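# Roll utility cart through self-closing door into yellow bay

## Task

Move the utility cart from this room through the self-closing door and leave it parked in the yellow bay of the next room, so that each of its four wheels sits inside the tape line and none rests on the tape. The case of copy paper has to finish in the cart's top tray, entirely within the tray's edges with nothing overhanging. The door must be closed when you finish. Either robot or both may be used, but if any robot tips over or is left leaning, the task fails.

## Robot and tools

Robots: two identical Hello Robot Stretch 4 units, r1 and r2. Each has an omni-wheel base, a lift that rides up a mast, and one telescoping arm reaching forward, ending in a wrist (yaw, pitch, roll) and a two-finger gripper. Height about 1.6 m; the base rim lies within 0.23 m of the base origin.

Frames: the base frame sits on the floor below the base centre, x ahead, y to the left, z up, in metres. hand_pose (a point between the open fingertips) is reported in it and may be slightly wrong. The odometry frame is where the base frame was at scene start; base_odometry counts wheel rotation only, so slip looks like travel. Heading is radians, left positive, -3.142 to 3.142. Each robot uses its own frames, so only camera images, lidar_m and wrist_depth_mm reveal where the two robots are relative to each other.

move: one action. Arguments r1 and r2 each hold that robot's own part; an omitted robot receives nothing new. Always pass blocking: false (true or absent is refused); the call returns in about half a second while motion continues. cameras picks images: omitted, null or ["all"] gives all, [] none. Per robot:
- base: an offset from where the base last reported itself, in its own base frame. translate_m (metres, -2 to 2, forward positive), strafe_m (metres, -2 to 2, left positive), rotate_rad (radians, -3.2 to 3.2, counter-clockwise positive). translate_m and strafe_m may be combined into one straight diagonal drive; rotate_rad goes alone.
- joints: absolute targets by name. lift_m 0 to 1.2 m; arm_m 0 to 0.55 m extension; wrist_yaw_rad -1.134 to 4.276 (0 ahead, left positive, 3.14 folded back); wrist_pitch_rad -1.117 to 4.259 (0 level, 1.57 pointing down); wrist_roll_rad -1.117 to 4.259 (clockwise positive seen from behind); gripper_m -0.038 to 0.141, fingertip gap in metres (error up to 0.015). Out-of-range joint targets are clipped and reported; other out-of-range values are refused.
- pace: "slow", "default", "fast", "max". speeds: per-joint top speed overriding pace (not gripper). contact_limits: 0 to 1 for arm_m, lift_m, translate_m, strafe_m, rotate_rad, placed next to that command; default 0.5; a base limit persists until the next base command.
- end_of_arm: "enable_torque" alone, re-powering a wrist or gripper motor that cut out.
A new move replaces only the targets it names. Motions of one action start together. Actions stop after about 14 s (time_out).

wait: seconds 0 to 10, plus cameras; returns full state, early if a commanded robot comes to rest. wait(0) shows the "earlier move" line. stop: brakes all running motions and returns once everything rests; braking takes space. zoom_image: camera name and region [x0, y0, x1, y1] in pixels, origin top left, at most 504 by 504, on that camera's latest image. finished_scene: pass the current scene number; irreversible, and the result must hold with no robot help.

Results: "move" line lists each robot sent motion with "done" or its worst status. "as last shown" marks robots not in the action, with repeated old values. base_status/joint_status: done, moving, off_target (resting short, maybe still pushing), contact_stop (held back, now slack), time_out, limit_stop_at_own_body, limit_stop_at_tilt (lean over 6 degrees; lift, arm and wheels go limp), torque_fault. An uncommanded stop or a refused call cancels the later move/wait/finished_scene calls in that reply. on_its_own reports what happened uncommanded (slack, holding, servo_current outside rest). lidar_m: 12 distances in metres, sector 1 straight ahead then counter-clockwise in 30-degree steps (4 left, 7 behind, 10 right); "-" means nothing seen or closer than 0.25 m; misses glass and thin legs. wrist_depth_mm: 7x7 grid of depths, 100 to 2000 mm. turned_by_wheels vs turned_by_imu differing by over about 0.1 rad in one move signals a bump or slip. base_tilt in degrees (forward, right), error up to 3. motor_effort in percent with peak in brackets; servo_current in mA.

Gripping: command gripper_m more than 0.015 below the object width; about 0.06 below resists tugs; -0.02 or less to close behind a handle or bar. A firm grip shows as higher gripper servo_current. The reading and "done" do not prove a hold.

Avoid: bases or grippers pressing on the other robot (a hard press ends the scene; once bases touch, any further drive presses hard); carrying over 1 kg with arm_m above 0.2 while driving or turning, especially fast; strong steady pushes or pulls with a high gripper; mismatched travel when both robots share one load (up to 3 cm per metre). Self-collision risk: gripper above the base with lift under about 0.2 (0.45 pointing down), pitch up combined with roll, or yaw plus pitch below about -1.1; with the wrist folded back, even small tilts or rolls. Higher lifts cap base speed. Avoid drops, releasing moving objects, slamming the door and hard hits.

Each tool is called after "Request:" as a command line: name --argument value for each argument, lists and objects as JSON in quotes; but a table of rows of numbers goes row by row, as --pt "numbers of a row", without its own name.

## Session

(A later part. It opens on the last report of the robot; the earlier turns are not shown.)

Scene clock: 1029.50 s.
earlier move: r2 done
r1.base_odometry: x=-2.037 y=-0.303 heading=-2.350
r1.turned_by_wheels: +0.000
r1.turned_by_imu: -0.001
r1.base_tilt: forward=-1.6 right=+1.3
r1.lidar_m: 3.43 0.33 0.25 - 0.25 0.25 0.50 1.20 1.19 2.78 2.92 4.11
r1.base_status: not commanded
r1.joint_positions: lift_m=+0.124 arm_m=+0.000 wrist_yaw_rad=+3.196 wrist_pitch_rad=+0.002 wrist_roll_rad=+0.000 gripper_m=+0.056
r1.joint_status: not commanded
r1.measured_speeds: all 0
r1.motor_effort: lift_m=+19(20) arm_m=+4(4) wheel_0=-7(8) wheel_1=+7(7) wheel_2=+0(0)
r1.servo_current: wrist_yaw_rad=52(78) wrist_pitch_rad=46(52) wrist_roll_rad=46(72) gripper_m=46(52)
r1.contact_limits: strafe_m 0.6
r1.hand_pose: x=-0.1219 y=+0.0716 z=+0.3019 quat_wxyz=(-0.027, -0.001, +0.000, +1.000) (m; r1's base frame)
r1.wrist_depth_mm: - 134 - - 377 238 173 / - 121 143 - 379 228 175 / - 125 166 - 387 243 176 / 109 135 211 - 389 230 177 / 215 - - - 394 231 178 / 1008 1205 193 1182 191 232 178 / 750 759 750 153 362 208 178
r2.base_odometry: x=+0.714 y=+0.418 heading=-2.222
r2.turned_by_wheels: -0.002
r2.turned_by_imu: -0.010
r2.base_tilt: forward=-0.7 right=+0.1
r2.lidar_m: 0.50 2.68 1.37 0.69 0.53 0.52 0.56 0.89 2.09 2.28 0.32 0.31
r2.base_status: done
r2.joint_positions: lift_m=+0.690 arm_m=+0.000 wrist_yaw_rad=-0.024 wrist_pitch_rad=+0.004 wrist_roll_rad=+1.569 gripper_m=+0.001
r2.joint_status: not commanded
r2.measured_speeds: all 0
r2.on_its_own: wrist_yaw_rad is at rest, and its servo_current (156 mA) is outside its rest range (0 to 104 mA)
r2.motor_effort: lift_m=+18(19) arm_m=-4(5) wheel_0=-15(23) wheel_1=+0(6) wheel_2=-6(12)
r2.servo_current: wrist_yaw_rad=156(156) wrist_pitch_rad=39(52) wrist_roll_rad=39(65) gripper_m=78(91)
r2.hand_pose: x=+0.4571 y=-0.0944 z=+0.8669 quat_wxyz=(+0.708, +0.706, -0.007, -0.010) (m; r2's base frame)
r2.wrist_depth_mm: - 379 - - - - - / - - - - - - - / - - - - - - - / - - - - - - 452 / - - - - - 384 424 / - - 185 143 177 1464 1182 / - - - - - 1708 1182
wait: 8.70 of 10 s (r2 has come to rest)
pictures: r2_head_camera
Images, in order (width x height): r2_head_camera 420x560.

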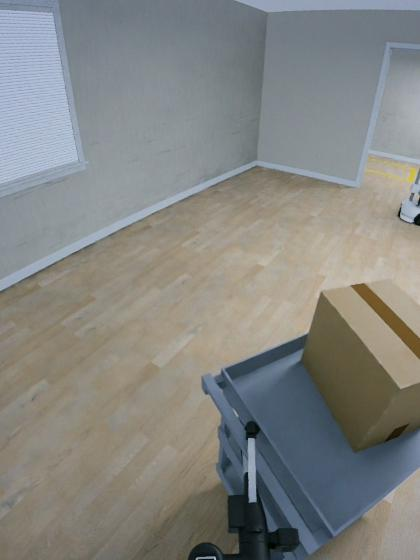

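Request:
move --blocking false --cameras '[]' --r2 '{"joints":{"gripper_m":0.08}}'

Request:
wait --seconds 2 --cameras '[]'

Request:
move --blocking false --cameras '[]' --r2 '{"base":{"translate_m":-0.15},"pace":"slow"}'

Request:
wait --seconds 4 --cameras '["r2_head_camera"]'

Request:
move --blocking false --cameras '[]' --r2 '{"joints":{"lift_m":0.9}}'

Request:
wait --seconds 3 --cameras '["r2_head_camera","r2_wrist_camera"]'

Scene clock: 1055.73 s.
move: r2 moving
r1: as last shown
r1.turned_by_imu: +0.000
r1.lidar_m: 3.41 0.34 0.25 - 0.25 0.25 0.55 1.22 1.19 2.78 2.92 4.14
r1.motor_effort: lift_m=+20(20) arm_m=+4(4) wheel_0=-7(8) wheel_1=+7(7) wheel_2=+0(0)
r1.servo_current: wrist_yaw_rad=39(72) wrist_pitch_rad=39(46) wrist_roll_rad=52(65) gripper_m=39(46)
r1.contact_limits: strafe_m 0.6
r1.wrist_depth_mm: - 134 - - 375 236 173 / - 121 143 - 382 228 174 / - 125 165 - 389 242 176 / 109 135 211 - 389 231 177 / 215 - - - 394 232 178 / 1008 1205 193 1182 191 231 178 / 750 759 750 153 364 208 178
r2.base_odometry: x=+0.714 y=+0.418 heading=-2.222
r2.turned_by_wheels: +0.000
r2.turned_by_imu: +0.001
r2.base_tilt: forward=-0.7 right=+0.1
r2.lidar_m: 0.49 2.69 1.40 0.67 0.52 0.51 0.57 0.91 2.08 2.27 0.30 0.32
r2.base_status: not commanded
r2.joint_positions: lift_m=+0.690 arm_m=+0.000 wrist_yaw_rad=-0.024 wrist_pitch_rad=+0.004 wrist_roll_rad=+1.569 gripper_m=+0.020
r2.joint_status: gripper_m moving
r2.measured_speeds: translate_m=+0.000 strafe_m=+0.000 rotate_rad=+0.001 lift_m=+0.000 arm_m=+0.000 wrist_yaw_rad=+0.000 wrist_pitch_rad=+0.000 wrist_roll_rad=+0.000
r2.motor_effort: lift_m=+18(18) arm_m=-3(4) wheel_0=-12(15) wheel_1=+1(1) wheel_2=-6(6)
r2.servo_current: wrist_yaw_rad=143(156) wrist_pitch_rad=39(46) wrist_roll_rad=46(59) gripper_m=85(98)
r2.hand_pose: x=+0.4571 y=-0.0944 z=+0.8669 quat_wxyz=(+0.708, +0.706, -0.007, -0.010) (m; r2's base frame)
r2.wrist_depth_mm: - 387 - - - - - / - - - - - - - / - - - - - - - / - - - - - - 455 / - - - - - 384 389 / - - 186 158 172 1576 1182 / - - - - - 1708 1160
pictures: none
No camera images: "cameras" was empty.

Scene clock: 1056.83 s.
earlier move: r2 done
r1.base_odometry: x=-2.037 y=-0.303 heading=-2.350
r1.turned_by_wheels: +0.000
r1.turned_by_imu: +0.000
r1.base_tilt: forward=-1.6 right=+1.3
r1.lidar_m: 3.40 0.31 0.25 - 0.25 0.25 0.51 1.20 1.17 2.77 2.92 4.11
r1.base_status: not commanded
r1.joint_positions: lift_m=+0.124 arm_m=+0.000 wrist_yaw_rad=+3.196 wrist_pitch_rad=+0.002 wrist_roll_rad=+0.000 gripper_m=+0.056
r1.joint_status: not commanded
r1.measured_speeds: all 0
r1.motor_effort: lift_m=+19(20) arm_m=+4(4) wheel_0=-8(8) wheel_1=+7(7) wheel_2=+0(0)
r1.servo_current: wrist_yaw_rad=52(85) wrist_pitch_rad=46(46) wrist_roll_rad=33(65) gripper_m=39(46)
r1.contact_limits: strafe_m 0.6
r1.hand_pose: x=-0.1219 y=+0.0716 z=+0.3019 quat_wxyz=(-0.027, -0.001, +0.000, +1.000) (m; r1's base frame)
r1.wrist_depth_mm: - 135 - - 375 236 173 / - 121 143 - 382 228 174 / - 125 166 - 389 242 176 / 109 135 211 - 389 230 177 / 214 - - - 394 232 178 / 1008 1205 194 1182 191 233 178 / 759 741 768 153 366 208 178
r2.base_odometry: x=+0.714 y=+0.417 heading=-2.221
r2.turned_by_wheels: +0.001
r2.turned_by_imu: +0.002
r2.base_tilt: forward=-0.7 right=+0.1
r2.lidar_m: 0.52 2.66 1.39 0.67 0.55 0.52 0.57 0.91 2.08 2.30 0.28 0.33
r2.base_status: not commanded
r2.joint_positions: lift_m=+0.690 arm_m=+0.000 wrist_yaw_rad=-0.002 wrist_pitch_rad=+0.004 wrist_roll_rad=+1.569 gripper_m=+0.080
r2.joint_status: all done
r2.measured_speeds: all 0
r2.motor_effort: lift_m=+18(18) arm_m=+6(6) wheel_0=+0(15) wheel_1=+0(2) wheel_2=-3(6)
r2.servo_current: wrist_yaw_rad=52(156) wrist_pitch_rad=39(46) wrist_roll_rad=39(59) gripper_m=52(117)
r2.hand_pose: x=+0.4590 y=-0.0881 z=+0.8669 quat_wxyz=(+0.708, +0.707, +0.001, -0.002) (m; r2's base frame)
r2.wrist_depth_mm: - 433 415 - - - - / - - - - - - - / - - - - - - - / - - - - - - 1205 / - - - - - 392 1160 / - - 194 244 191 1618 1205 / - - - - - 1921 1182
wait: 1.10 of 2 s (r2 has come to rest)
pictures: none
No camera images: "cameras" was empty.

Scene clock: 1057.33 s.
move: r2 moving
r1: as last shown
r1.lidar_m: 3.43 0.33 0.25 - 0.25 0.25 0.52 1.22 1.19 2.77 2.91 4.13
r1.servo_current: wrist_yaw_rad=52(65) wrist_pitch_rad=46(46) wrist_roll_rad=46(72) gripper_m=39(46)
r1.contact_limits: strafe_m 0.6
r1.wrist_depth_mm: - 135 - - 373 236 173 / - 121 143 - 379 227 175 / - 125 166 - 389 242 176 / 109 135 211 - 392 232 177 / 214 - - - 397 233 178 / 1008 1205 193 1182 191 232 179 / 759 759 741 153 364 207 178
r2.base_odometry: x=+0.722 y=+0.427 heading=-2.221
r2.turned_by_wheels: +0.000
r2.turned_by_imu: +0.000
r2.base_tilt: forward=-0.7 right=+0.0
r2.lidar_m: 0.51 2.71 1.37 0.67 0.51 0.51 0.55 0.87 2.06 2.26 0.30 0.31
r2.base_status: translate_m moving
r2.joint_positions: lift_m=+0.690 arm_m=+0.000 wrist_yaw_rad=-0.002 wrist_pitch_rad=+0.004 wrist_roll_rad=+1.569 gripper_m=+0.080
r2.joint_status: not commanded
r2.measured_speeds: translate_m=-0.049 strafe_m=+0.000 rotate_rad=-0.003 lift_m=+0.000 arm_m=+0.000 wrist_yaw_rad=+0.000 wrist_pitch_rad=+0.000 wrist_roll_rad=+0.000
r2.motor_effort: lift_m=+18(18) arm_m=+5(6) wheel_0=-7(9) wheel_1=-6(6) wheel_2=+10(10)
r2.servo_current: wrist_yaw_rad=52(59) wrist_pitch_rad=52(52) wrist_roll_rad=33(65) gripper_m=52(52)
r2.hand_pose: x=+0.4590 y=-0.0881 z=+0.8669 quat_wxyz=(+0.708, +0.707, +0.001, -0.002) (m; r2's base frame)
r2.wrist_depth_mm: - 459 421 - - - - / - - - - - - - / - - - - - - 462 / - - - - - 1618 1205 / - - - 155 382 1537 1160 / - - 193 225 192 1576 1205 / - - - - - 1921 1205
pictures: none
No camera images: "cameras" was empty.

Scene clock: 1059.63 s.
earlier move: r2 done
r1.base_odometry: x=-2.037 y=-0.303 heading=-2.350
r1.turned_by_wheels: +0.000
r1.turned_by_imu: +0.000
r1.base_tilt: forward=-1.6 right=+1.3
r1.lidar_m: 3.43 0.31 0.25 - 0.25 0.25 0.56 1.21 1.18 2.78 2.92 4.12
r1.base_status: not commanded
r1.joint_positions: lift_m=+0.124 arm_m=+0.000 wrist_yaw_rad=+3.196 wrist_pitch_rad=+0.002 wrist_roll_rad=+0.000 gripper_m=+0.056
r1.joint_status: not commanded
r1.measured_speeds: all 0
r1.motor_effort: lift_m=+19(20) arm_m=+4(4) wheel_0=-8(8) wheel_1=+7(7) wheel_2=+0(0)
r1.servo_current: wrist_yaw_rad=39(72) wrist_pitch_rad=39(52) wrist_roll_rad=72(72) gripper_m=39(52)
r1.contact_limits: strafe_m 0.6
r1.hand_pose: x=-0.1219 y=+0.0716 z=+0.3019 quat_wxyz=(-0.027, -0.001, +0.000, +1.000) (m; r1's base frame)
r1.wrist_depth_mm: - 134 - - 373 237 173 / - 120 143 - 382 227 175 / - 125 166 - 389 241 176 / 109 135 211 - 389 231 177 / 215 - - - 392 233 178 / 1008 1255 194 1182 191 234 178 / 750 759 768 153 364 207 178
r2.base_odometry: x=+0.805 y=+0.537 heading=-2.221
r2.turned_by_wheels: +0.000
r2.turned_by_imu: +0.000
r2.base_tilt: forward=-0.7 right=+0.1
r2.lidar_m: 0.51 2.77 1.11 0.54 0.41 0.40 0.45 0.74 1.98 2.21 0.64 0.37
r2.base_status: done
r2.joint_positions: lift_m=+0.690 arm_m=+0.000 wrist_yaw_rad=-0.002 wrist_pitch_rad=+0.004 wrist_roll_rad=+1.569 gripper_m=+0.080
r2.joint_status: not commanded
r2.measured_speeds: all 0
r2.motor_effort: lift_m=+18(19) arm_m=+5(6) wheel_0=-4(9) wheel_1=-6(8) wheel_2=+6(11)
r2.servo_current: wrist_yaw_rad=39(59) wrist_pitch_rad=46(52) wrist_roll_rad=46(65) gripper_m=52(52)
r2.hand_pose: x=+0.4590 y=-0.0881 z=+0.8669 quat_wxyz=(+0.708, +0.707, +0.001, -0.002) (m; r2's base frame)
r2.wrist_depth_mm: - - 462 103 107 - - / - - - 131 217 - - / - - - 169 276 1921 - / - - - 256 525 1756 466 / - - - - - 1576 1118 / - - 194 - 192 1618 1229 / - - - - - 1863 1182
wait: 2.30 of 4 s (r2 has come to rest)
pictures: r2_head_camera
Images, in order (width x height): r2_head_camera 420x560.

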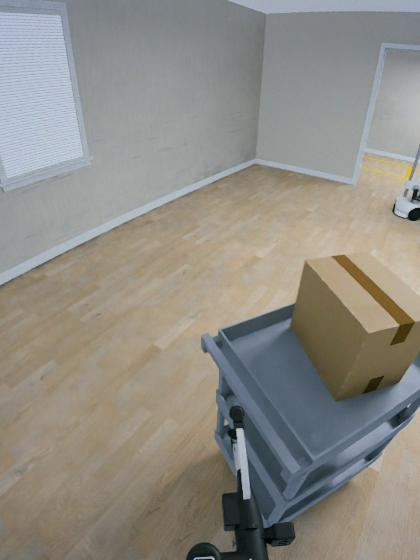

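Scene clock: 1060.13 s.
move: r2 moving
r1: as last shown
r1.lidar_m: 3.45 0.33 0.25 - 0.25 0.26 0.54 1.24 1.16 2.78 2.93 4.12
r1.servo_current: wrist_yaw_rad=59(59) wrist_pitch_rad=46(52) wrist_roll_rad=59(72) gripper_m=46(46)
r1.contact_limits: strafe_m 0.6
r1.wrist_depth_mm: - 135 - - 375 236 174 / - 121 143 - 379 228 174 / - 125 166 - 384 242 176 / 109 135 211 - 387 232 178 / 215 - - - 397 232 178 / 1008 1205 194 1205 191 233 178 / 759 750 750 153 362 208 178
r2.base_odometry: x=+0.805 y=+0.537 heading=-2.221
r2.turned_by_wheels: +0.000
r2.turned_by_imu: +0.000
r2.base_tilt: forward=-0.6 right=+0.1
r2.lidar_m: 0.58 2.80 1.09 0.55 0.40 0.40 0.45 0.71 2.00 2.17 0.63 0.38
r2.base_status: not commanded
r2.joint_positions: lift_m=+0.728 arm_m=+0.000 wrist_yaw_rad=-0.002 wrist_pitch_rad=+0.004 wrist_roll_rad=+1.569 gripper_m=+0.080
r2.joint_status: lift_m moving
r2.measured_speeds: translate_m=+0.000 strafe_m=+0.000 rotate_rad=+0.000 lift_m=+0.146 arm_m=+0.000 wrist_yaw_rad=+0.000 wrist_pitch_rad=+0.000 wrist_roll_rad=+0.000
r2.motor_effort: lift_m=+27(27) arm_m=+5(6) wheel_0=-4(5) wheel_1=-5(6) wheel_2=+6(6)
r2.servo_current: wrist_yaw_rad=33(59) wrist_pitch_rad=46(46) wrist_roll_rad=46(59) gripper_m=52(52)
r2.hand_pose: x=+0.4590 y=-0.0881 z=+0.9047 quat_wxyz=(+0.708, +0.707, +0.001, -0.002) (m; r2's base frame)
r2.wrist_depth_mm: - - 459 462 124 103 - / - - - - 126 121 - / - - - - 169 1537 - / - - - - 258 1661 559 / - - - - 535 1756 1205 / - - 193 - 192 1661 1255 / - - - - - 1921 1255
pictures: none
No camera images: "cameras" was empty.

Scene clock: 1061.60 s.
earlier move: r2 done
r1.base_odometry: x=-2.037 y=-0.303 heading=-2.350
r1.turned_by_wheels: +0.000
r1.turned_by_imu: +0.000
r1.base_tilt: forward=-1.6 right=+1.3
r1.lidar_m: 3.43 0.33 0.25 - 0.25 0.25 0.54 1.25 1.20 2.75 2.93 4.15
r1.base_status: not commanded
r1.joint_positions: lift_m=+0.124 arm_m=+0.000 wrist_yaw_rad=+3.196 wrist_pitch_rad=+0.002 wrist_roll_rad=+0.000 gripper_m=+0.056
r1.joint_status: not commanded
r1.measured_speeds: all 0
r1.motor_effort: lift_m=+20(20) arm_m=+4(4) wheel_0=-8(8) wheel_1=+6(7) wheel_2=+0(0)
r1.servo_current: wrist_yaw_rad=39(65) wrist_pitch_rad=46(52) wrist_roll_rad=26(72) gripper_m=33(46)
r1.contact_limits: strafe_m 0.6
r1.hand_pose: x=-0.1219 y=+0.0716 z=+0.3019 quat_wxyz=(-0.027, -0.001, +0.000, +1.000) (m; r1's base frame)
r1.wrist_depth_mm: - 134 - - 375 236 173 / - 121 142 - 382 228 174 / - 125 166 - 387 242 176 / 109 136 210 - 392 231 177 / 215 - - - 394 233 178 / 991 1205 193 1205 191 233 178 / 750 750 759 153 364 208 178
r2.base_odometry: x=+0.805 y=+0.537 heading=-2.221
r2.turned_by_wheels: +0.000
r2.turned_by_imu: +0.000
r2.base_tilt: forward=-0.7 right=+0.1
r2.lidar_m: 0.54 2.77 1.10 0.54 0.41 0.37 0.47 0.72 2.00 2.20 0.61 0.38
r2.base_status: not commanded
r2.joint_positions: lift_m=+0.900 arm_m=+0.000 wrist_yaw_rad=-0.002 wrist_pitch_rad=+0.004 wrist_roll_rad=+1.569 gripper_m=+0.080
r2.joint_status: all done
r2.measured_speeds: all 0
r2.motor_effort: lift_m=+21(27) arm_m=+6(6) wheel_0=-4(5) wheel_1=-5(6) wheel_2=+6(6)
r2.servo_current: wrist_yaw_rad=52(65) wrist_pitch_rad=46(52) wrist_roll_rad=39(59) gripper_m=52(59)
r2.hand_pose: x=+0.4590 y=-0.0881 z=+1.0767 quat_wxyz=(+0.708, +0.707, +0.001, -0.002) (m; r2's base frame)
r2.wrist_depth_mm: - - - 517 469 466 - / - - - - - 585 - / - - - - - 591 303 / - - - - - 549 332 / - - - - - 488 1430 / - - 194 - 193 - 1537 / - - - - - - 1464
wait: 1.47 of 3 s (r2 has come to rest)
pictures: r2_head_camera, r2_wrist_camera
Images, in order (width x height): r2_head_camera 420x560, r2_wrist_camera 616x392.

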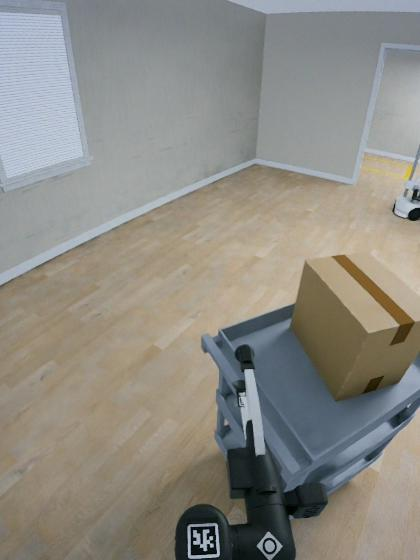

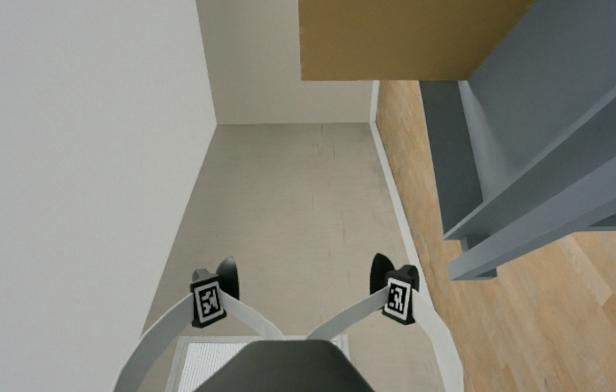

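Request:
move --blocking false --cameras '[]' --r2 '{"base":{"rotate_rad":-1.13},"joints":{"wrist_roll_rad":0,"gripper_m":0.141}}'

Request:
wait --seconds 4 --cameras '["r2_head_camera"]'

Scene clock: 1071.10 s.
move: r2 moving
r1: as last shown
r1.lidar_m: 3.42 0.34 0.25 - 0.25 0.25 0.55 1.20 1.18 2.77 2.94 4.10
r1.motor_effort: lift_m=+20(20) arm_m=+4(4) wheel_0=-8(8) wheel_1=+7(7) wheel_2=+0(0)
r1.servo_current: wrist_yaw_rad=33(52) wrist_pitch_rad=46(46) wrist_roll_rad=39(72) gripper_m=39(46)
r1.contact_limits: strafe_m 0.6
r1.wrist_depth_mm: - 134 - - 375 237 173 / - 121 143 - 382 227 174 / - 125 165 - 387 242 176 / 109 135 211 - 392 232 177 / 215 - - - 394 232 178 / 1008 1182 194 1182 190 232 178 / 750 759 759 153 364 208 179
r2.base_odometry: x=+0.805 y=+0.537 heading=-2.460
r2.turned_by_wheels: -0.239
r2.turned_by_imu: -0.232
r2.base_tilt: forward=-0.7 right=+0.1
r2.lidar_m: 0.39 2.95 2.58 0.68 0.43 0.38 0.42 0.55 1.24 2.00 2.62 0.36
r2.base_status: rotate_rad moving
r2.joint_positions: lift_m=+0.900 arm_m=+0.000 wrist_yaw_rad=-0.002 wrist_pitch_rad=+0.004 wrist_roll_rad=+0.982 gripper_m=+0.097
r2.joint_status: wrist_roll_rad moving; gripper_m moving
r2.measured_speeds: translate_m=+0.002 strafe_m=+0.001 rotate_rad=-0.927 lift_m=+0.000 arm_m=+0.000 wrist_yaw_rad=+0.000 wrist_pitch_rad=+0.000 wrist_roll_rad=-1.820
r2.motor_effort: lift_m=+21(22) arm_m=+5(6) wheel_0=+7(9) wheel_1=+10(10) wheel_2=+10(10)
r2.servo_current: wrist_yaw_rad=46(52) wrist_pitch_rad=46(52) wrist_roll_rad=46(124) gripper_m=85(124)
r2.hand_pose: x=+0.4590 y=-0.0881 z=+1.0767 quat_wxyz=(+0.882, +0.472, +0.001, -0.002) (m; r2's base frame)
r2.wrist_depth_mm: - - - - - 413 433 / - - - - 384 387 410 / - - - - 442 377 387 / - - - - 564 449 389 / - - - - - 554 - / - - 191 - 192 - - / - - - - - - -
pictures: none
No camera images: "cameras" was empty.

Scene clock: 1072.43 s.
earlier move: r2 done
r1.base_odometry: x=-2.037 y=-0.303 heading=-2.350
r1.turned_by_wheels: +0.000
r1.turned_by_imu: +0.000
r1.base_tilt: forward=-1.5 right=+1.2
r1.lidar_m: 3.43 0.34 0.25 - 0.25 0.25 0.52 1.22 1.19 2.78 2.94 4.13
r1.base_status: not commanded
r1.joint_positions: lift_m=+0.124 arm_m=+0.000 wrist_yaw_rad=+3.196 wrist_pitch_rad=+0.002 wrist_roll_rad=+0.000 gripper_m=+0.056
r1.joint_status: not commanded
r1.measured_speeds: all 0
r1.motor_effort: lift_m=+19(20) arm_m=+4(4) wheel_0=-8(8) wheel_1=+7(7) wheel_2=+0(0)
r1.servo_current: wrist_yaw_rad=59(72) wrist_pitch_rad=39(52) wrist_roll_rad=59(72) gripper_m=39(52)
r1.contact_limits: strafe_m 0.6
r1.hand_pose: x=-0.1219 y=+0.0716 z=+0.3019 quat_wxyz=(-0.027, -0.001, +0.000, +1.000) (m; r1's base frame)
r1.wrist_depth_mm: - 134 - - 375 237 173 / - 120 142 - 379 228 175 / - 125 165 - 389 242 176 / 109 136 211 - 392 232 177 / 216 - - - 394 232 178 / 1025 1255 194 1182 190 233 178 / 750 759 759 153 362 208 178
r2.base_odometry: x=+0.805 y=+0.537 heading=+2.933
r2.turned_by_wheels: -0.890
r2.turned_by_imu: -0.866
r2.base_tilt: forward=-0.7 right=+0.1
r2.lidar_m: 0.77 0.37 0.43 2.84 1.31 0.55 0.43 0.40 0.44 0.65 1.99 2.12
r2.base_status: done
r2.joint_positions: lift_m=+0.900 arm_m=+0.000 wrist_yaw_rad=-0.002 wrist_pitch_rad=+0.004 wrist_roll_rad=+0.002 gripper_m=+0.141
r2.joint_status: all done
r2.measured_speeds: all 0
r2.motor_effort: lift_m=+21(22) arm_m=+6(6) wheel_0=+4(10) wheel_1=+2(11) wheel_2=+5(11)
r2.servo_current: wrist_yaw_rad=46(59) wrist_pitch_rad=46(52) wrist_roll_rad=46(124) gripper_m=52(124)
r2.hand_pose: x=+0.4590 y=-0.0881 z=+1.0767 quat_wxyz=(+1.000, +0.001, +0.002, -0.001) (m; r2's base frame)
r2.wrist_depth_mm: - - - - - - - / - - - - - - - / - - - - - - - / - - - - - - - / 512 - - - - - - / 504 218 - - - 204 - / 504 585 - - - - -
wait: 1.33 of 4 s (r2 has come to rest)
pictures: r2_head_camera
Images, in order (width x height): r2_head_camera 420x560.

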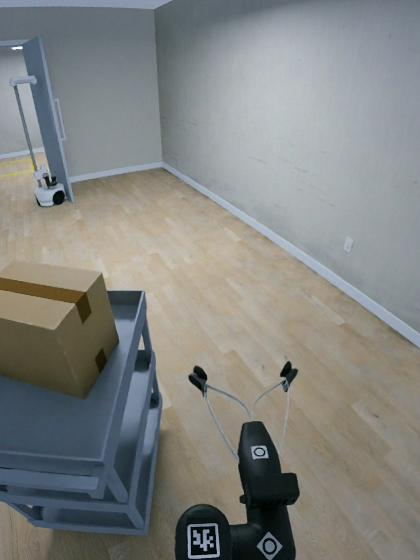

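Request:
move --blocking false --cameras '[]' --r2 '{"base":{"translate_m":-0.24,"strafe_m":0.57}}'

Request:
wait --seconds 5 --cameras '["r2_head_camera"]'

Scene clock: 1079.80 s.
move: r2 moving
r1: as last shown
r1.base_tilt: forward=-1.6 right=+1.3
r1.lidar_m: 3.43 0.34 0.25 - 0.25 0.25 0.55 1.23 1.22 2.78 2.93 4.10
r1.servo_current: wrist_yaw_rad=52(59) wrist_pitch_rad=39(46) wrist_roll_rad=52(59) gripper_m=46(46)
r1.contact_limits: strafe_m 0.6
r1.wrist_depth_mm: - 135 - - 375 237 173 / - 121 143 - 382 228 174 / - 125 166 - 387 242 176 / 109 136 211 - 392 231 178 / 215 - - - 394 233 178 / 1008 1205 194 1160 191 233 178 / 750 750 750 153 364 208 178
r2.base_odometry: x=+0.811 y=+0.506 heading=+2.934
r2.turned_by_wheels: +0.001
r2.turned_by_imu: +0.001
r2.base_tilt: forward=-0.7 right=+0.0
r2.lidar_m: 0.69 0.38 0.48 2.76 1.35 0.56 0.41 0.40 0.44 0.65 2.02 2.13
r2.base_status: translate_m moving; strafe_m moving
r2.joint_positions: lift_m=+0.900 arm_m=+0.000 wrist_yaw_rad=-0.002 wrist_pitch_rad=+0.004 wrist_roll_rad=+0.002 gripper_m=+0.141
r2.joint_status: not commanded
r2.measured_speeds: translate_m=-0.048 strafe_m=+0.111 rotate_rad=+0.007 lift_m=+0.000 arm_m=+0.000 wrist_yaw_rad=+0.000 wrist_pitch_rad=+0.000 wrist_roll_rad=+0.000
r2.motor_effort: lift_m=+21(21) arm_m=+6(6) wheel_0=-13(14) wheel_1=+8(10) wheel_2=+8(10)
r2.servo_current: wrist_yaw_rad=39(46) wrist_pitch_rad=46(46) wrist_roll_rad=52(52) gripper_m=52(59)
r2.hand_pose: x=+0.4590 y=-0.0881 z=+1.0767 quat_wxyz=(+1.000, +0.001, +0.002, -0.001) (m; r2's base frame)
r2.wrist_depth_mm: - - - - - - - / - - - - - - - / - - - - - - - / - - - - - - - / 488 - - - - - - / 466 539 - - - 204 - / 480 539 - - - - -
pictures: none
No camera images: "cameras" was empty.

Scene clock: 1082.83 s.
earlier move: r2 done
r1.base_odometry: x=-2.037 y=-0.303 heading=-2.350
r1.turned_by_wheels: +0.000
r1.turned_by_imu: +0.000
r1.base_tilt: forward=-1.6 right=+1.3
r1.lidar_m: 3.45 0.35 0.25 - 0.25 0.25 0.54 1.21 1.18 2.78 2.90 4.13
r1.base_status: not commanded
r1.joint_positions: lift_m=+0.124 arm_m=+0.000 wrist_yaw_rad=+3.196 wrist_pitch_rad=+0.002 wrist_roll_rad=+0.000 gripper_m=+0.056
r1.joint_status: not commanded
r1.measured_speeds: all 0
r1.motor_effort: lift_m=+19(20) arm_m=+4(4) wheel_0=-7(8) wheel_1=+6(7) wheel_2=+0(0)
r1.servo_current: wrist_yaw_rad=52(72) wrist_pitch_rad=39(52) wrist_roll_rad=39(72) gripper_m=39(46)
r1.contact_limits: strafe_m 0.6
r1.hand_pose: x=-0.1219 y=+0.0716 z=+0.3019 quat_wxyz=(-0.027, -0.001, +0.000, +1.000) (m; r1's base frame)
r1.wrist_depth_mm: - 135 - - 373 237 174 / - 121 142 - 382 228 175 / - 125 166 - 384 242 176 / 109 136 211 - 389 231 177 / 216 - - - 394 233 178 / 1008 1205 193 1182 191 234 178 / 750 768 750 154 364 208 178
r2.base_odometry: x=+0.922 y=-0.071 heading=+2.933
r2.turned_by_wheels: +0.000
r2.turned_by_imu: +0.000
r2.base_tilt: forward=-0.7 right=+0.1
r2.lidar_m: 0.54 4.41 2.77 2.20 1.43 0.60 0.46 0.44 0.48 0.69 2.42 0.57
r2.base_status: done
r2.joint_positions: lift_m=+0.900 arm_m=+0.000 wrist_yaw_rad=-0.002 wrist_pitch_rad=+0.004 wrist_roll_rad=+0.002 gripper_m=+0.141
r2.joint_status: not commanded
r2.measured_speeds: all 0
r2.motor_effort: lift_m=+21(21) arm_m=+6(6) wheel_0=-2(14) wheel_1=+4(10) wheel_2=+5(10)
r2.servo_current: wrist_yaw_rad=39(59) wrist_pitch_rad=39(52) wrist_roll_rad=46(65) gripper_m=52(59)
r2.hand_pose: x=+0.4590 y=-0.0881 z=+1.0767 quat_wxyz=(+1.000, +0.001, +0.002, -0.001) (m; r2's base frame)
r2.wrist_depth_mm: - - - - - - - / - - - - - - - / - - - - - - - / - - - - - - - / - - - 634 591 - - / - - 654 634 591 204 - / - - 585 - - 585 -
wait: 3.03 of 5 s (r2 has come to rest)
pictures: r2_head_camera
Images, in order (width x height): r2_head_camera 420x560.

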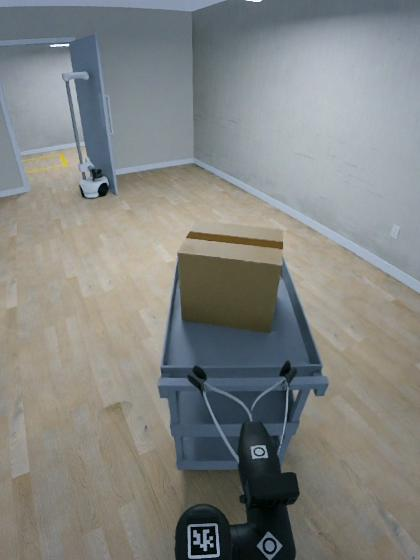

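Request:
move --blocking false --cameras '[]' --r2 '{"base":{"strafe_m":-0.12},"joints":{"lift_m":0.69}}'

Request:
wait --seconds 3 --cameras '["r2_head_camera"]'

Request:
move --blocking false --cameras '[]' --r2 '{"base":{"translate_m":0.35},"pace":"slow"}'

Request:
wait --seconds 5 --cameras '["r2_head_camera"]'

Scene clock: 1103.97 s.
move: r2 moving
r1: as last shown
r1.lidar_m: 3.42 0.35 0.25 - 0.25 0.27 0.55 1.21 1.18 2.76 2.94 4.13
r1.motor_effort: lift_m=+19(20) arm_m=+4(4) wheel_0=-7(8) wheel_1=+7(7) wheel_2=+0(0)
r1.servo_current: wrist_yaw_rad=52(72) wrist_pitch_rad=46(46) wrist_roll_rad=65(65) gripper_m=39(52)
r1.contact_limits: strafe_m 0.6
r1.wrist_depth_mm: - 135 - - 375 237 173 / - 120 143 - 382 227 174 / - 125 166 - 384 242 175 / 109 135 211 - 389 230 177 / 215 - - - 394 232 178 / 1025 1229 194 1182 191 234 178 / 759 759 750 153 362 207 178
r2.base_odometry: x=+0.929 y=-0.035 heading=+2.933
r2.turned_by_wheels: +0.000
r2.turned_by_imu: +0.001
r2.base_tilt: forward=-0.7 right=+0.0
r2.lidar_m: 0.54 4.44 2.89 2.22 1.38 0.59 0.44 0.43 0.46 0.66 2.34 0.60
r2.base_status: strafe_m moving
r2.joint_positions: lift_m=+0.862 arm_m=+0.000 wrist_yaw_rad=-0.002 wrist_pitch_rad=+0.004 wrist_roll_rad=+0.002 gripper_m=+0.141
r2.joint_status: lift_m moving
r2.measured_speeds: translate_m=-0.001 strafe_m=-0.139 rotate_rad=+0.004 lift_m=-0.146 arm_m=+0.000 wrist_yaw_rad=+0.000 wrist_pitch_rad=+0.000 wrist_roll_rad=+0.000
r2.motor_effort: lift_m=+11(20) arm_m=+5(6) wheel_0=+10(12) wheel_1=-11(11) wheel_2=-1(4)
r2.servo_current: wrist_yaw_rad=39(59) wrist_pitch_rad=46(46) wrist_roll_rad=52(59) gripper_m=46(59)
r2.hand_pose: x=+0.4590 y=-0.0881 z=+1.0393 quat_wxyz=(+1.000, +0.001, +0.002, -0.001) (m; r2's base frame)
r2.wrist_depth_mm: - - - - - - - / - - - - - - - / - - - - - - - / - - - 683 - - - / - - 668 621 597 - - / - - 654 615 212 564 - / - - 609 - - 559 -
pictures: none
No camera images: "cameras" was empty.

Scene clock: 1105.43 s.
earlier move: r2 done
r1.base_odometry: x=-2.037 y=-0.303 heading=-2.350
r1.turned_by_wheels: +0.000
r1.turned_by_imu: +0.000
r1.base_tilt: forward=-1.6 right=+1.3
r1.lidar_m: 3.42 0.34 0.25 - 0.25 0.25 0.54 1.23 1.19 2.76 2.95 4.12
r1.base_status: not commanded
r1.joint_positions: lift_m=+0.124 arm_m=+0.000 wrist_yaw_rad=+3.196 wrist_pitch_rad=+0.002 wrist_roll_rad=+0.000 gripper_m=+0.056
r1.joint_status: not commanded
r1.measured_speeds: all 0
r1.motor_effort: lift_m=+19(20) arm_m=+4(4) wheel_0=-7(8) wheel_1=+7(7) wheel_2=+0(0)
r1.servo_current: wrist_yaw_rad=52(72) wrist_pitch_rad=39(52) wrist_roll_rad=52(65) gripper_m=46(52)
r1.contact_limits: strafe_m 0.6
r1.hand_pose: x=-0.1219 y=+0.0716 z=+0.3019 quat_wxyz=(-0.027, -0.001, +0.000, +1.000) (m; r1's base frame)
r1.wrist_depth_mm: - 134 - - 373 238 173 / - 120 143 - 382 228 175 / - 125 165 - 387 242 176 / 109 136 212 - 389 232 177 / 215 - - - 394 233 178 / 1025 1205 193 1205 191 233 178 / 759 759 759 153 362 208 178
r2.base_odometry: x=+0.947 y=+0.047 heading=+2.933
r2.turned_by_wheels: +0.000
r2.turned_by_imu: +0.000
r2.base_tilt: forward=-0.6 right=+0.1
r2.lidar_m: 0.56 0.57 3.00 2.32 1.25 0.55 0.39 0.37 0.41 0.61 2.16 0.58
r2.base_status: done
r2.joint_positions: lift_m=+0.690 arm_m=+0.000 wrist_yaw_rad=-0.002 wrist_pitch_rad=+0.004 wrist_roll_rad=+0.002 gripper_m=+0.141
r2.joint_status: all done
r2.measured_speeds: all 0
r2.motor_effort: lift_m=+14(20) arm_m=+6(6) wheel_0=+1(12) wheel_1=-1(11) wheel_2=+0(4)
r2.servo_current: wrist_yaw_rad=52(59) wrist_pitch_rad=33(46) wrist_roll_rad=33(59) gripper_m=52(59)
r2.hand_pose: x=+0.4590 y=-0.0881 z=+0.8673 quat_wxyz=(+1.000, +0.001, +0.002, -0.001) (m; r2's base frame)
r2.wrist_depth_mm: - - - - - - - / - - - - - - - / - - 640 591 - - - / - - 640 603 - - - / 382 345 397 389 342 - - / 421 218 394 389 382 - - / 1808 1808 - - 389 1756 1756
wait: 1.47 of 3 s (r2 has come to rest)
pictures: r2_head_camera
Images, in order (width x height): r2_head_camera 420x560.

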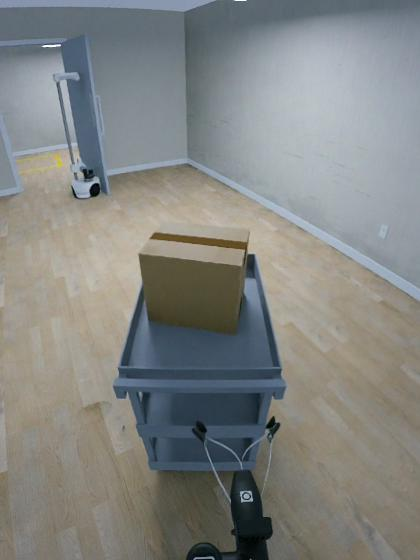

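Scene clock: 1105.93 s.
move: r2 moving
r1: as last shown
r1.lidar_m: 3.40 0.34 0.25 - 0.25 0.25 0.56 1.22 1.20 2.77 2.90 4.13
r1.motor_effort: lift_m=+20(20) arm_m=+4(4) wheel_0=-7(8) wheel_1=+7(7) wheel_2=+0(0)
r1.servo_current: wrist_yaw_rad=46(59) wrist_pitch_rad=33(46) wrist_roll_rad=59(65) gripper_m=46(46)
r1.contact_limits: strafe_m 0.6
r1.wrist_depth_mm: - 135 - - 375 237 174 / - 121 143 - 382 227 174 / - 125 165 - 387 242 176 / 109 135 211 - 392 231 177 / 215 - - - 397 232 178 / 1025 1229 193 1205 191 233 178 / 741 759 759 153 362 208 178
r2.base_odometry: x=+0.935 y=+0.049 heading=+2.934
r2.turned_by_wheels: +0.000
r2.turned_by_imu: +0.000
r2.base_tilt: forward=-0.7 right=+0.0
r2.lidar_m: 0.54 0.57 3.02 2.31 1.33 0.55 0.43 0.40 0.42 0.63 2.18 0.54
r2.base_status: translate_m moving
r2.joint_positions: lift_m=+0.690 arm_m=+0.000 wrist_yaw_rad=-0.002 wrist_pitch_rad=+0.004 wrist_roll_rad=+0.002 gripper_m=+0.141
r2.joint_status: not commanded
r2.measured_speeds: translate_m=+0.048 strafe_m=+0.000 rotate_rad=+0.001 lift_m=+0.000 arm_m=+0.000 wrist_yaw_rad=+0.000 wrist_pitch_rad=+0.000 wrist_roll_rad=+0.000
r2.motor_effort: lift_m=+14(14) arm_m=+5(6) wheel_0=+6(7) wheel_1=+5(6) wheel_2=-9(10)
r2.servo_current: wrist_yaw_rad=52(65) wrist_pitch_rad=46(52) wrist_roll_rad=59(65) gripper_m=52(52)
r2.hand_pose: x=+0.4590 y=-0.0881 z=+0.8673 quat_wxyz=(+1.000, +0.001, +0.002, -0.001) (m; r2's base frame)
r2.wrist_depth_mm: - - - - - - - / - - - - - - - / - - 621 585 - - - / - - 627 591 - - - / 342 334 325 322 314 - - / 410 218 387 377 373 - - / 1708 1863 - - 389 1756 1808
pictures: none
No camera images: "cameras" was empty.

Scene clock: 1110.20 s.
earlier move: r2 done
r1.base_odometry: x=-2.037 y=-0.303 heading=-2.350
r1.turned_by_wheels: +0.000
r1.turned_by_imu: +0.000
r1.base_tilt: forward=-1.6 right=+1.2
r1.lidar_m: 3.19 0.32 0.25 - 0.25 0.25 0.56 1.21 1.20 2.77 2.90 4.13
r1.base_status: not commanded
r1.joint_positions: lift_m=+0.124 arm_m=+0.000 wrist_yaw_rad=+3.196 wrist_pitch_rad=+0.002 wrist_roll_rad=+0.000 gripper_m=+0.056
r1.joint_status: not commanded
r1.measured_speeds: all 0
r1.motor_effort: lift_m=+19(20) arm_m=+4(4) wheel_0=-8(8) wheel_1=+7(7) wheel_2=+0(0)
r1.servo_current: wrist_yaw_rad=46(72) wrist_pitch_rad=46(52) wrist_roll_rad=65(65) gripper_m=39(46)
r1.contact_limits: strafe_m 0.6
r1.hand_pose: x=-0.1219 y=+0.0716 z=+0.3019 quat_wxyz=(-0.027, -0.001, +0.000, +1.000) (m; r1's base frame)
r1.wrist_depth_mm: - 135 - - 375 237 174 / - 121 143 - 382 228 174 / - 125 166 - 387 242 176 / 109 135 211 - 392 231 177 / 215 - - - 392 232 178 / 1025 1205 193 1182 191 234 178 / 750 759 750 154 362 208 178
r2.base_odometry: x=+0.604 y=+0.119 heading=+2.934
r2.turned_by_wheels: +0.000
r2.turned_by_imu: +0.000
r2.base_tilt: forward=-0.7 right=+0.0
r2.lidar_m: 0.47 0.46 3.19 2.46 2.22 0.97 0.73 0.70 0.75 1.07 2.33 0.52
r2.base_status: done
r2.joint_positions: lift_m=+0.690 arm_m=+0.000 wrist_yaw_rad=-0.003 wrist_pitch_rad=+0.004 wrist_roll_rad=+0.002 gripper_m=+0.141
r2.joint_status: not commanded
r2.measured_speeds: all 0
r2.motor_effort: lift_m=+14(14) arm_m=+5(6) wheel_0=+4(10) wheel_1=+4(9) wheel_2=-7(18)
r2.servo_current: wrist_yaw_rad=46(65) wrist_pitch_rad=39(52) wrist_roll_rad=33(65) gripper_m=46(59)
r2.hand_pose: x=+0.4589 y=-0.0882 z=+0.8673 quat_wxyz=(+1.000, +0.001, +0.002, -0.001) (m; r2's base frame)
r2.wrist_depth_mm: - - - - - - - / - - 539 508 - - - / - - 530 512 - - - / - - 539 517 - - - / 382 488 309 309 310 314 - / 241 242 247 249 251 256 257 / - 1708 - - - 345 1808
wait: 4.27 of 5 s (r2 has come to rest)
pictures: r2_head_camera
Images, in order (width x height): r2_head_camera 420x560.

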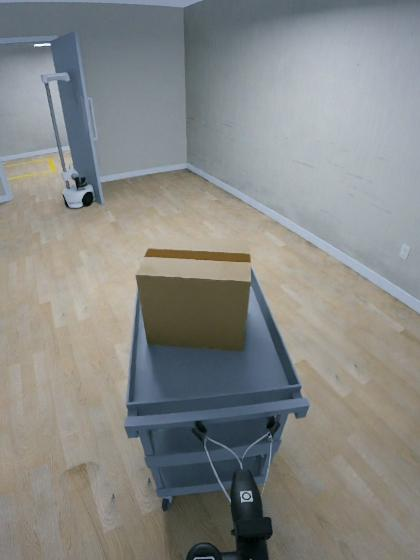

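Request:
move --blocking false --cameras '[]' --r2 '{"base":{"translate_m":-0.06}}'

Request:
wait --seconds 2 --cameras '[]'

Request:
move --blocking false --cameras '[]' --r2 '{"base":{"rotate_rad":0.35}}'

Request:
wait --seconds 2 --cameras '[]'

Request:
move --blocking false --cameras '[]' --r2 '{"base":{"strafe_m":-0.183}}'

Request:
wait --seconds 3 --cameras '["r2_head_camera"]'

Request:
move --blocking false --cameras '[]' --r2 '{"base":{"translate_m":0.35},"pace":"slow"}'

Request:
wait --seconds 5 --cameras '["r2_head_camera"]'

Scene clock: 1123.73 s.
move: r2 moving
r1: as last shown
r1.base_tilt: forward=-1.6 right=+1.3
r1.lidar_m: 3.19 0.31 0.25 - 0.25 0.25 0.55 1.21 1.17 2.77 2.93 4.13
r1.servo_current: wrist_yaw_rad=65(72) wrist_pitch_rad=46(46) wrist_roll_rad=59(59) gripper_m=39(52)
r1.contact_limits: strafe_m 0.6
r1.wrist_depth_mm: - 135 - - 373 236 173 / - 120 143 - 384 227 175 / - 125 166 - 387 241 176 / 109 135 211 - 392 231 177 / 215 - - - 394 232 178 / 1008 1205 193 1182 191 232 178 / 741 750 759 153 364 208 178
r2.base_odometry: x=+0.635 y=+0.113 heading=+2.933
r2.turned_by_wheels: +0.000
r2.turned_by_imu: +0.000
r2.base_tilt: forward=-0.7 right=+0.1
r2.lidar_m: 0.50 0.51 3.22 2.45 2.13 0.93 0.69 0.67 0.71 1.06 2.36 0.53
r2.base_status: translate_m moving
r2.joint_positions: lift_m=+0.690 arm_m=+0.000 wrist_yaw_rad=-0.003 wrist_pitch_rad=+0.004 wrist_roll_rad=+0.002 gripper_m=+0.141
r2.joint_status: not commanded
r2.measured_speeds: translate_m=-0.121 strafe_m=-0.001 rotate_rad=-0.003 lift_m=+0.000 arm_m=+0.000 wrist_yaw_rad=+0.000 wrist_pitch_rad=+0.000 wrist_roll_rad=+0.000
r2.motor_effort: lift_m=+14(14) arm_m=+5(6) wheel_0=-10(10) wheel_1=-8(8) wheel_2=+11(13)
r2.servo_current: wrist_yaw_rad=46(52) wrist_pitch_rad=46(46) wrist_roll_rad=46(59) gripper_m=52(59)
r2.hand_pose: x=+0.4589 y=-0.0882 z=+0.8673 quat_wxyz=(+1.000, +0.001, +0.002, -0.001) (m; r2's base frame)
r2.wrist_depth_mm: - - - - - - - / - - - 549 - - - / - - 564 539 - - - / - - 569 549 - - - / 329 329 334 332 279 286 - / 324 271 273 277 199 204 - / 347 1863 - - 1921 1661 1808
pictures: none
No camera images: "cameras" was empty.

Scene clock: 1124.50 s.
earlier move: r2 done
r1.base_odometry: x=-2.037 y=-0.303 heading=-2.350
r1.turned_by_wheels: +0.000
r1.turned_by_imu: +0.000
r1.base_tilt: forward=-1.6 right=+1.3
r1.lidar_m: 3.19 0.36 0.25 - 0.25 0.25 0.55 1.18 1.19 2.78 2.93 4.13
r1.base_status: not commanded
r1.joint_positions: lift_m=+0.124 arm_m=+0.000 wrist_yaw_rad=+3.196 wrist_pitch_rad=+0.002 wrist_roll_rad=+0.000 gripper_m=+0.056
r1.joint_status: not commanded
r1.measured_speeds: all 0
r1.motor_effort: lift_m=+19(20) arm_m=+4(4) wheel_0=-7(8) wheel_1=+7(7) wheel_2=+0(0)
r1.servo_current: wrist_yaw_rad=59(72) wrist_pitch_rad=46(52) wrist_roll_rad=59(59) gripper_m=39(52)
r1.contact_limits: strafe_m 0.6
r1.hand_pose: x=-0.1219 y=+0.0716 z=+0.3019 quat_wxyz=(-0.027, -0.001, +0.000, +1.000) (m; r1's base frame)
r1.wrist_depth_mm: - 134 - - 375 236 173 / - 121 143 - 382 228 174 / - 125 166 - 387 242 176 / 109 135 210 - 387 230 177 / 216 - - - 392 232 178 / 1025 1205 194 1182 190 233 177 / 759 750 759 153 364 207 178
r2.base_odometry: x=+0.663 y=+0.107 heading=+2.933
r2.turned_by_wheels: +0.000
r2.turned_by_imu: +0.000
r2.base_tilt: forward=-0.7 right=+0.1
r2.lidar_m: 0.49 0.53 3.19 2.42 2.06 0.88 0.67 0.65 0.70 1.02 2.37 0.57
r2.base_status: done
r2.joint_positions: lift_m=+0.690 arm_m=+0.000 wrist_yaw_rad=-0.003 wrist_pitch_rad=+0.004 wrist_roll_rad=+0.002 gripper_m=+0.141
r2.joint_status: not commanded
r2.measured_speeds: all 0
r2.motor_effort: lift_m=+14(14) arm_m=+6(6) wheel_0=-4(10) wheel_1=-3(8) wheel_2=+4(13)
r2.servo_current: wrist_yaw_rad=33(59) wrist_pitch_rad=39(46) wrist_roll_rad=39(59) gripper_m=52(59)
r2.hand_pose: x=+0.4589 y=-0.0882 z=+0.8673 quat_wxyz=(+1.000, +0.001, +0.002, -0.001) (m; r2's base frame)
r2.wrist_depth_mm: - - - - - - - / - - - 580 - - - / - - 591 569 - - - / - - 597 580 - - - / 317 312 309 310 312 317 - / 324 218 366 368 373 319 - / 1708 1863 - - 1921 1618 1808
wait: 0.77 of 2 s (r2 has come to rest)
pictures: none
No camera images: "cameras" was empty.

Scene clock: 1125.00 s.
move: r2 moving
r1: as last shown
r1.lidar_m: 3.19 0.34 0.25 - 0.25 0.26 0.50 1.19 1.19 2.76 2.89 4.12
r1.motor_effort: lift_m=+20(20) arm_m=+4(4) wheel_0=-8(8) wheel_1=+7(7) wheel_2=+0(0)
r1.servo_current: wrist_yaw_rad=59(65) wrist_pitch_rad=39(46) wrist_roll_rad=20(52) gripper_m=46(46)
r1.contact_limits: strafe_m 0.6
r1.wrist_depth_mm: - 134 - - 373 237 173 / - 120 143 - 384 228 174 / - 125 166 - 387 243 176 / 109 135 211 - 389 232 177 / 215 - - - 394 234 178 / 991 1205 194 1138 191 233 178 / 750 759 759 153 364 208 178
r2.base_odometry: x=+0.663 y=+0.107 heading=-3.111
r2.turned_by_wheels: +0.239
r2.turned_by_imu: +0.232
r2.base_tilt: forward=-0.6 right=+0.1
r2.lidar_m: 0.49 4.41 2.66 2.39 1.26 0.74 0.63 0.64 0.79 1.45 2.39 0.55
r2.base_status: rotate_rad moving
r2.joint_positions: lift_m=+0.690 arm_m=+0.000 wrist_yaw_rad=-0.003 wrist_pitch_rad=+0.004 wrist_roll_rad=+0.002 gripper_m=+0.141
r2.joint_status: not commanded
r2.measured_speeds: translate_m=+0.003 strafe_m=-0.001 rotate_rad=+0.704 lift_m=+0.000 arm_m=+0.000 wrist_yaw_rad=+0.000 wrist_pitch_rad=+0.000 wrist_roll_rad=+0.000
r2.motor_effort: lift_m=+14(14) arm_m=+6(6) wheel_0=-6(9) wheel_1=-5(10) wheel_2=-7(11)
r2.servo_current: wrist_yaw_rad=52(59) wrist_pitch_rad=46(52) wrist_roll_rad=52(59) gripper_m=52(52)
r2.hand_pose: x=+0.4589 y=-0.0882 z=+0.8673 quat_wxyz=(+1.000, +0.001, +0.002, -0.001) (m; r2's base frame)
r2.wrist_depth_mm: - - - - - - - / - - - - 554 - - / - - - 597 544 - - / - - - 603 544 - - / - - 309 303 296 283 407 / - - 364 349 198 204 319 / 1983 1808 384 - - 878 1863
pictures: none
No camera images: "cameras" was empty.

Scene clock: 1125.63 s.
earlier move: r2 done
r1.base_odometry: x=-2.037 y=-0.303 heading=-2.350
r1.turned_by_wheels: +0.000
r1.turned_by_imu: +0.000
r1.base_tilt: forward=-1.6 right=+1.2
r1.lidar_m: 3.20 0.33 0.25 - 0.25 0.25 0.52 1.23 1.18 2.76 2.92 4.12
r1.base_status: not commanded
r1.joint_positions: lift_m=+0.124 arm_m=+0.000 wrist_yaw_rad=+3.196 wrist_pitch_rad=+0.002 wrist_roll_rad=+0.000 gripper_m=+0.056
r1.joint_status: not commanded
r1.measured_speeds: all 0
r1.motor_effort: lift_m=+20(20) arm_m=+4(4) wheel_0=-7(8) wheel_1=+7(7) wheel_2=+0(0)
r1.servo_current: wrist_yaw_rad=46(65) wrist_pitch_rad=46(46) wrist_roll_rad=52(65) gripper_m=39(46)
r1.contact_limits: strafe_m 0.6
r1.hand_pose: x=-0.1219 y=+0.0716 z=+0.3019 quat_wxyz=(-0.027, -0.001, +0.000, +1.000) (m; r1's base frame)
r1.wrist_depth_mm: - 134 - - 375 237 174 / - 120 143 - 377 228 174 / - 125 166 - 387 243 176 / 109 135 211 - 389 232 177 / 216 - - - 397 232 178 / 1008 1205 193 1182 191 233 178 / 759 768 759 153 362 207 178
r2.base_odometry: x=+0.663 y=+0.107 heading=-3.001
r2.turned_by_wheels: +0.111
r2.turned_by_imu: +0.108
r2.base_tilt: forward=-0.6 right=+0.0
r2.lidar_m: 0.51 3.83 2.52 2.38 1.09 0.70 0.64 0.65 0.85 1.86 0.57 0.53
r2.base_status: done
r2.joint_positions: lift_m=+0.690 arm_m=+0.000 wrist_yaw_rad=-0.002 wrist_pitch_rad=+0.004 wrist_roll_rad=+0.002 gripper_m=+0.141
r2.joint_status: not commanded
r2.measured_speeds: all 0
r2.motor_effort: lift_m=+14(14) arm_m=+5(6) wheel_0=-2(9) wheel_1=-4(10) wheel_2=-5(11)
r2.servo_current: wrist_yaw_rad=33(59) wrist_pitch_rad=46(52) wrist_roll_rad=39(59) gripper_m=52(52)
r2.hand_pose: x=+0.4590 y=-0.0881 z=+0.8673 quat_wxyz=(+1.000, +0.001, +0.002, -0.001) (m; r2's base frame)
r2.wrist_depth_mm: - - - - - - - / - - - - 591 504 469 / - - - - 564 500 473 / - - - - 569 504 477 / - - - 303 297 317 298 / - - 317 353 270 250 294 / 1921 1808 1863 - - - -
wait: 0.63 of 2 s (r2 has come to rest)
pictures: none
No camera images: "cameras" was empty.

Scene clock: 1126.13 s.
move: r2 moving
r1: as last shown
r1.lidar_m: 3.18 0.32 0.25 - 0.25 0.25 0.53 1.22 1.20 2.78 2.92 4.15
r1.motor_effort: lift_m=+20(20) arm_m=+4(4) wheel_0=-8(8) wheel_1=+7(7) wheel_2=+0(0)
r1.servo_current: wrist_yaw_rad=52(59) wrist_pitch_rad=39(46) wrist_roll_rad=59(65) gripper_m=39(46)
r1.contact_limits: strafe_m 0.6
r1.wrist_depth_mm: - 135 - - 373 236 173 / - 120 143 - 384 227 175 / - 125 166 - 389 242 176 / 109 136 211 - 389 231 177 / 215 - - - 394 232 179 / 991 1255 193 1182 191 233 178 / 759 750 750 153 364 207 178
r2.base_odometry: x=+0.658 y=+0.143 heading=-3.001
r2.turned_by_wheels: +0.000
r2.turned_by_imu: +0.000
r2.base_tilt: forward=-0.7 right=+0.1
r2.lidar_m: 0.52 3.87 2.56 2.40 1.06 0.68 0.64 0.66 0.86 1.86 2.37 0.51
r2.base_status: strafe_m moving
r2.joint_positions: lift_m=+0.690 arm_m=+0.000 wrist_yaw_rad=-0.002 wrist_pitch_rad=+0.004 wrist_roll_rad=+0.002 gripper_m=+0.141
r2.joint_status: not commanded
r2.measured_speeds: translate_m=+0.001 strafe_m=-0.140 rotate_rad=-0.005 lift_m=+0.000 arm_m=+0.000 wrist_yaw_rad=+0.000 wrist_pitch_rad=+0.000 wrist_roll_rad=+0.000
r2.motor_effort: lift_m=+14(14) arm_m=+5(6) wheel_0=+9(11) wheel_1=-12(12) wheel_2=-1(4)
r2.servo_current: wrist_yaw_rad=52(59) wrist_pitch_rad=46(52) wrist_roll_rad=46(65) gripper_m=52(59)
r2.hand_pose: x=+0.4590 y=-0.0881 z=+0.8673 quat_wxyz=(+1.000, +0.001, +0.002, -0.001) (m; r2's base frame)
r2.wrist_depth_mm: - - - - - - - / - - - - 574 492 - / - - - - 554 492 - / - - - - 559 492 - / - - 319 300 322 303 283 / - - 345 293 212 245 286 / 1921 1863 1808 - - - -
pictures: none
No camera images: "cameras" was empty.

Scene clock: 1127.53 s.
earlier move: r2 done
r1.base_odometry: x=-2.037 y=-0.303 heading=-2.350
r1.turned_by_wheels: +0.000
r1.turned_by_imu: +0.000
r1.base_tilt: forward=-1.6 right=+1.2
r1.lidar_m: 3.19 0.32 0.25 - 0.25 0.25 0.56 1.21 1.19 2.78 2.94 4.13
r1.base_status: not commanded
r1.joint_positions: lift_m=+0.124 arm_m=+0.000 wrist_yaw_rad=+3.196 wrist_pitch_rad=+0.002 wrist_roll_rad=+0.000 gripper_m=+0.056
r1.joint_status: not commanded
r1.measured_speeds: all 0
r1.motor_effort: lift_m=+19(20) arm_m=+4(4) wheel_0=-8(8) wheel_1=+7(7) wheel_2=+0(0)
r1.servo_current: wrist_yaw_rad=52(65) wrist_pitch_rad=39(46) wrist_roll_rad=52(72) gripper_m=39(52)
r1.contact_limits: strafe_m 0.6
r1.hand_pose: x=-0.1219 y=+0.0716 z=+0.3019 quat_wxyz=(-0.027, -0.001, +0.000, +1.000) (m; r1's base frame)
r1.wrist_depth_mm: - 135 - - 377 237 174 / - 121 142 - 382 227 174 / - 125 166 - 384 242 176 / 109 135 212 - 389 231 177 / 215 - - - 394 234 178 / 991 1205 194 1182 190 233 179 / 750 750 759 153 364 208 178
r2.base_odometry: x=+0.637 y=+0.288 heading=-3.001
r2.turned_by_wheels: +0.000
r2.turned_by_imu: +0.000
r2.base_tilt: forward=-0.7 right=+0.1
r2.lidar_m: 0.49 0.59 2.74 2.55 1.05 0.70 0.62 0.64 0.84 1.75 2.25 0.52
r2.base_status: done
r2.joint_positions: lift_m=+0.690 arm_m=+0.000 wrist_yaw_rad=-0.001 wrist_pitch_rad=+0.004 wrist_roll_rad=+0.002 gripper_m=+0.141
r2.joint_status: not commanded
r2.measured_speeds: all 0
r2.motor_effort: lift_m=+14(14) arm_m=+5(6) wheel_0=+1(14) wheel_1=-3(12) wheel_2=-2(4)
r2.servo_current: wrist_yaw_rad=46(59) wrist_pitch_rad=39(52) wrist_roll_rad=52(65) gripper_m=52(59)
r2.hand_pose: x=+0.4591 y=-0.0879 z=+0.8673 quat_wxyz=(+1.000, +0.001, +0.002, -0.001) (m; r2's base frame)
r2.wrist_depth_mm: - - - - - - - / - - - 603 521 - - / - - - 564 512 - - / - - - 574 517 - - / - 325 309 332 309 282 279 / - 357 283 268 250 230 226 / 1983 1708 1808 - - 878 -
wait: 1.40 of 3 s (r2 has come to rest)
pictures: r2_head_camera
Images, in order (width x height): r2_head_camera 420x560.

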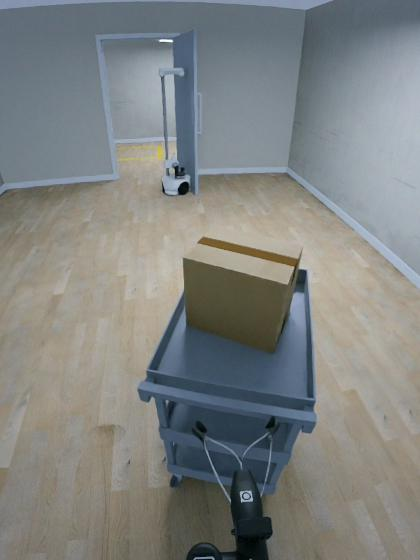

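Scene clock: 1128.03 s.
move: r2 moving
r1: as last shown
r1.base_tilt: forward=-1.6 right=+1.3
r1.lidar_m: 3.17 0.35 0.25 - 0.25 0.25 0.55 1.22 1.19 2.78 2.91 4.12
r1.motor_effort: lift_m=+19(20) arm_m=+4(4) wheel_0=-7(8) wheel_1=+7(7) wheel_2=+0(0)
r1.servo_current: wrist_yaw_rad=65(65) wrist_pitch_rad=46(46) wrist_roll_rad=26(52) gripper_m=46(46)
r1.contact_limits: strafe_m 0.6
r1.wrist_depth_mm: - 135 - - 375 237 173 / - 121 143 - 382 228 174 / - 125 166 - 387 243 176 / 109 135 211 - 389 231 177 / 215 - - - 394 233 178 / 1008 1205 193 1182 191 233 178 / 750 759 750 153 364 208 178
r2.base_odometry: x=+0.625 y=+0.286 heading=-3.001
r2.turned_by_wheels: +0.000
r2.turned_by_imu: +0.000
r2.base_tilt: forward=-0.7 right=+0.1
r2.lidar_m: 0.51 0.60 2.76 2.56 1.06 0.70 0.65 0.63 0.86 1.81 2.22 0.51
r2.base_status: translate_m moving
r2.joint_positions: lift_m=+0.690 arm_m=+0.000 wrist_yaw_rad=-0.002 wrist_pitch_rad=+0.004 wrist_roll_rad=+0.002 gripper_m=+0.141
r2.joint_status: not commanded
r2.measured_speeds: translate_m=+0.048 strafe_m=-0.001 rotate_rad=-0.001 lift_m=+0.000 arm_m=+0.000 wrist_yaw_rad=+0.000 wrist_pitch_rad=+0.000 wrist_roll_rad=+0.000
r2.motor_effort: lift_m=+14(14) arm_m=+5(6) wheel_0=+9(11) wheel_1=+7(7) wheel_2=-15(15)
r2.servo_current: wrist_yaw_rad=39(65) wrist_pitch_rad=39(46) wrist_roll_rad=59(59) gripper_m=59(59)
r2.hand_pose: x=+0.4590 y=-0.0879 z=+0.8673 quat_wxyz=(+1.000, +0.001, +0.002, -0.001) (m; r2's base frame)
r2.wrist_depth_mm: - - - - - - - / - - - 591 512 - - / - - - 564 504 - - / - - - 569 512 - - / - 320 309 330 304 285 278 / - 219 278 270 247 226 239 / 1983 1756 1983 - - 1618 -
pictures: none
No camera images: "cameras" was empty.

Scene clock: 1132.30 s.
earlier move: r2 done
r1.base_odometry: x=-2.037 y=-0.303 heading=-2.350
r1.turned_by_wheels: +0.000
r1.turned_by_imu: +0.000
r1.base_tilt: forward=-1.6 right=+1.3
r1.lidar_m: 2.91 0.32 0.25 - 0.25 0.25 0.53 1.23 1.17 2.78 2.93 4.12
r1.base_status: not commanded
r1.joint_positions: lift_m=+0.124 arm_m=+0.000 wrist_yaw_rad=+3.196 wrist_pitch_rad=+0.002 wrist_roll_rad=+0.000 gripper_m=+0.056
r1.joint_status: not commanded
r1.measured_speeds: all 0
r1.motor_effort: lift_m=+19(20) arm_m=+4(4) wheel_0=-8(8) wheel_1=+7(7) wheel_2=+0(0)
r1.servo_current: wrist_yaw_rad=52(72) wrist_pitch_rad=46(52) wrist_roll_rad=46(65) gripper_m=39(46)
r1.contact_limits: strafe_m 0.6
r1.hand_pose: x=-0.1219 y=+0.0716 z=+0.3019 quat_wxyz=(-0.027, -0.001, +0.000, +1.000) (m; r1's base frame)
r1.wrist_depth_mm: - 134 - - 370 237 174 / - 121 143 - 384 227 175 / - 125 166 - 387 242 176 / 109 136 211 - 387 231 177 / 215 - - - 394 232 178 / 991 1229 193 1138 191 234 178 / 759 759 741 153 364 207 179
r2.base_odometry: x=+0.291 y=+0.239 heading=-3.001
r2.turned_by_wheels: +0.000
r2.turned_by_imu: +0.000
r2.base_tilt: forward=-0.7 right=+0.1
r2.lidar_m: 0.49 4.19 2.77 2.57 1.59 1.06 0.97 1.01 1.27 2.15 0.57 0.51
r2.base_status: done
r2.joint_positions: lift_m=+0.690 arm_m=+0.000 wrist_yaw_rad=-0.006 wrist_pitch_rad=+0.004 wrist_roll_rad=+0.002 gripper_m=+0.141
r2.joint_status: not commanded
r2.measured_speeds: all 0
r2.motor_effort: lift_m=+14(14) arm_m=+6(6) wheel_0=+4(12) wheel_1=+4(8) wheel_2=-8(16)
r2.servo_current: wrist_yaw_rad=46(65) wrist_pitch_rad=39(52) wrist_roll_rad=46(65) gripper_m=52(59)
r2.hand_pose: x=+0.4586 y=-0.0892 z=+0.8673 quat_wxyz=(+1.000, +0.001, +0.002, -0.003) (m; r2's base frame)
r2.wrist_depth_mm: - - - - - - - / - - - - 549 488 449 / - - - - 539 484 452 / - - - - 539 488 455 / - - - 319 304 289 277 / - - 271 260 249 229 274 / 1921 1756 1921 - - - -
wait: 4.27 of 5 s (r2 has come to rest)
pictures: r2_head_camera
Images, in order (width x height): r2_head_camera 420x560.

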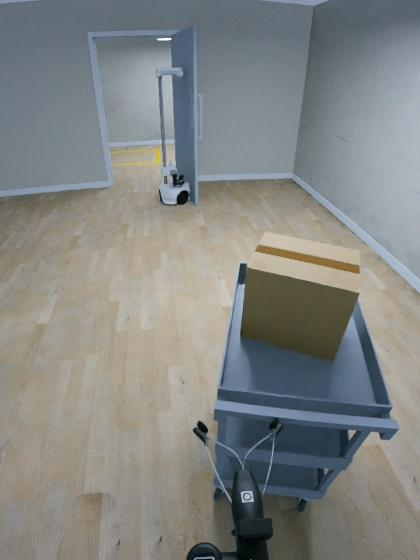

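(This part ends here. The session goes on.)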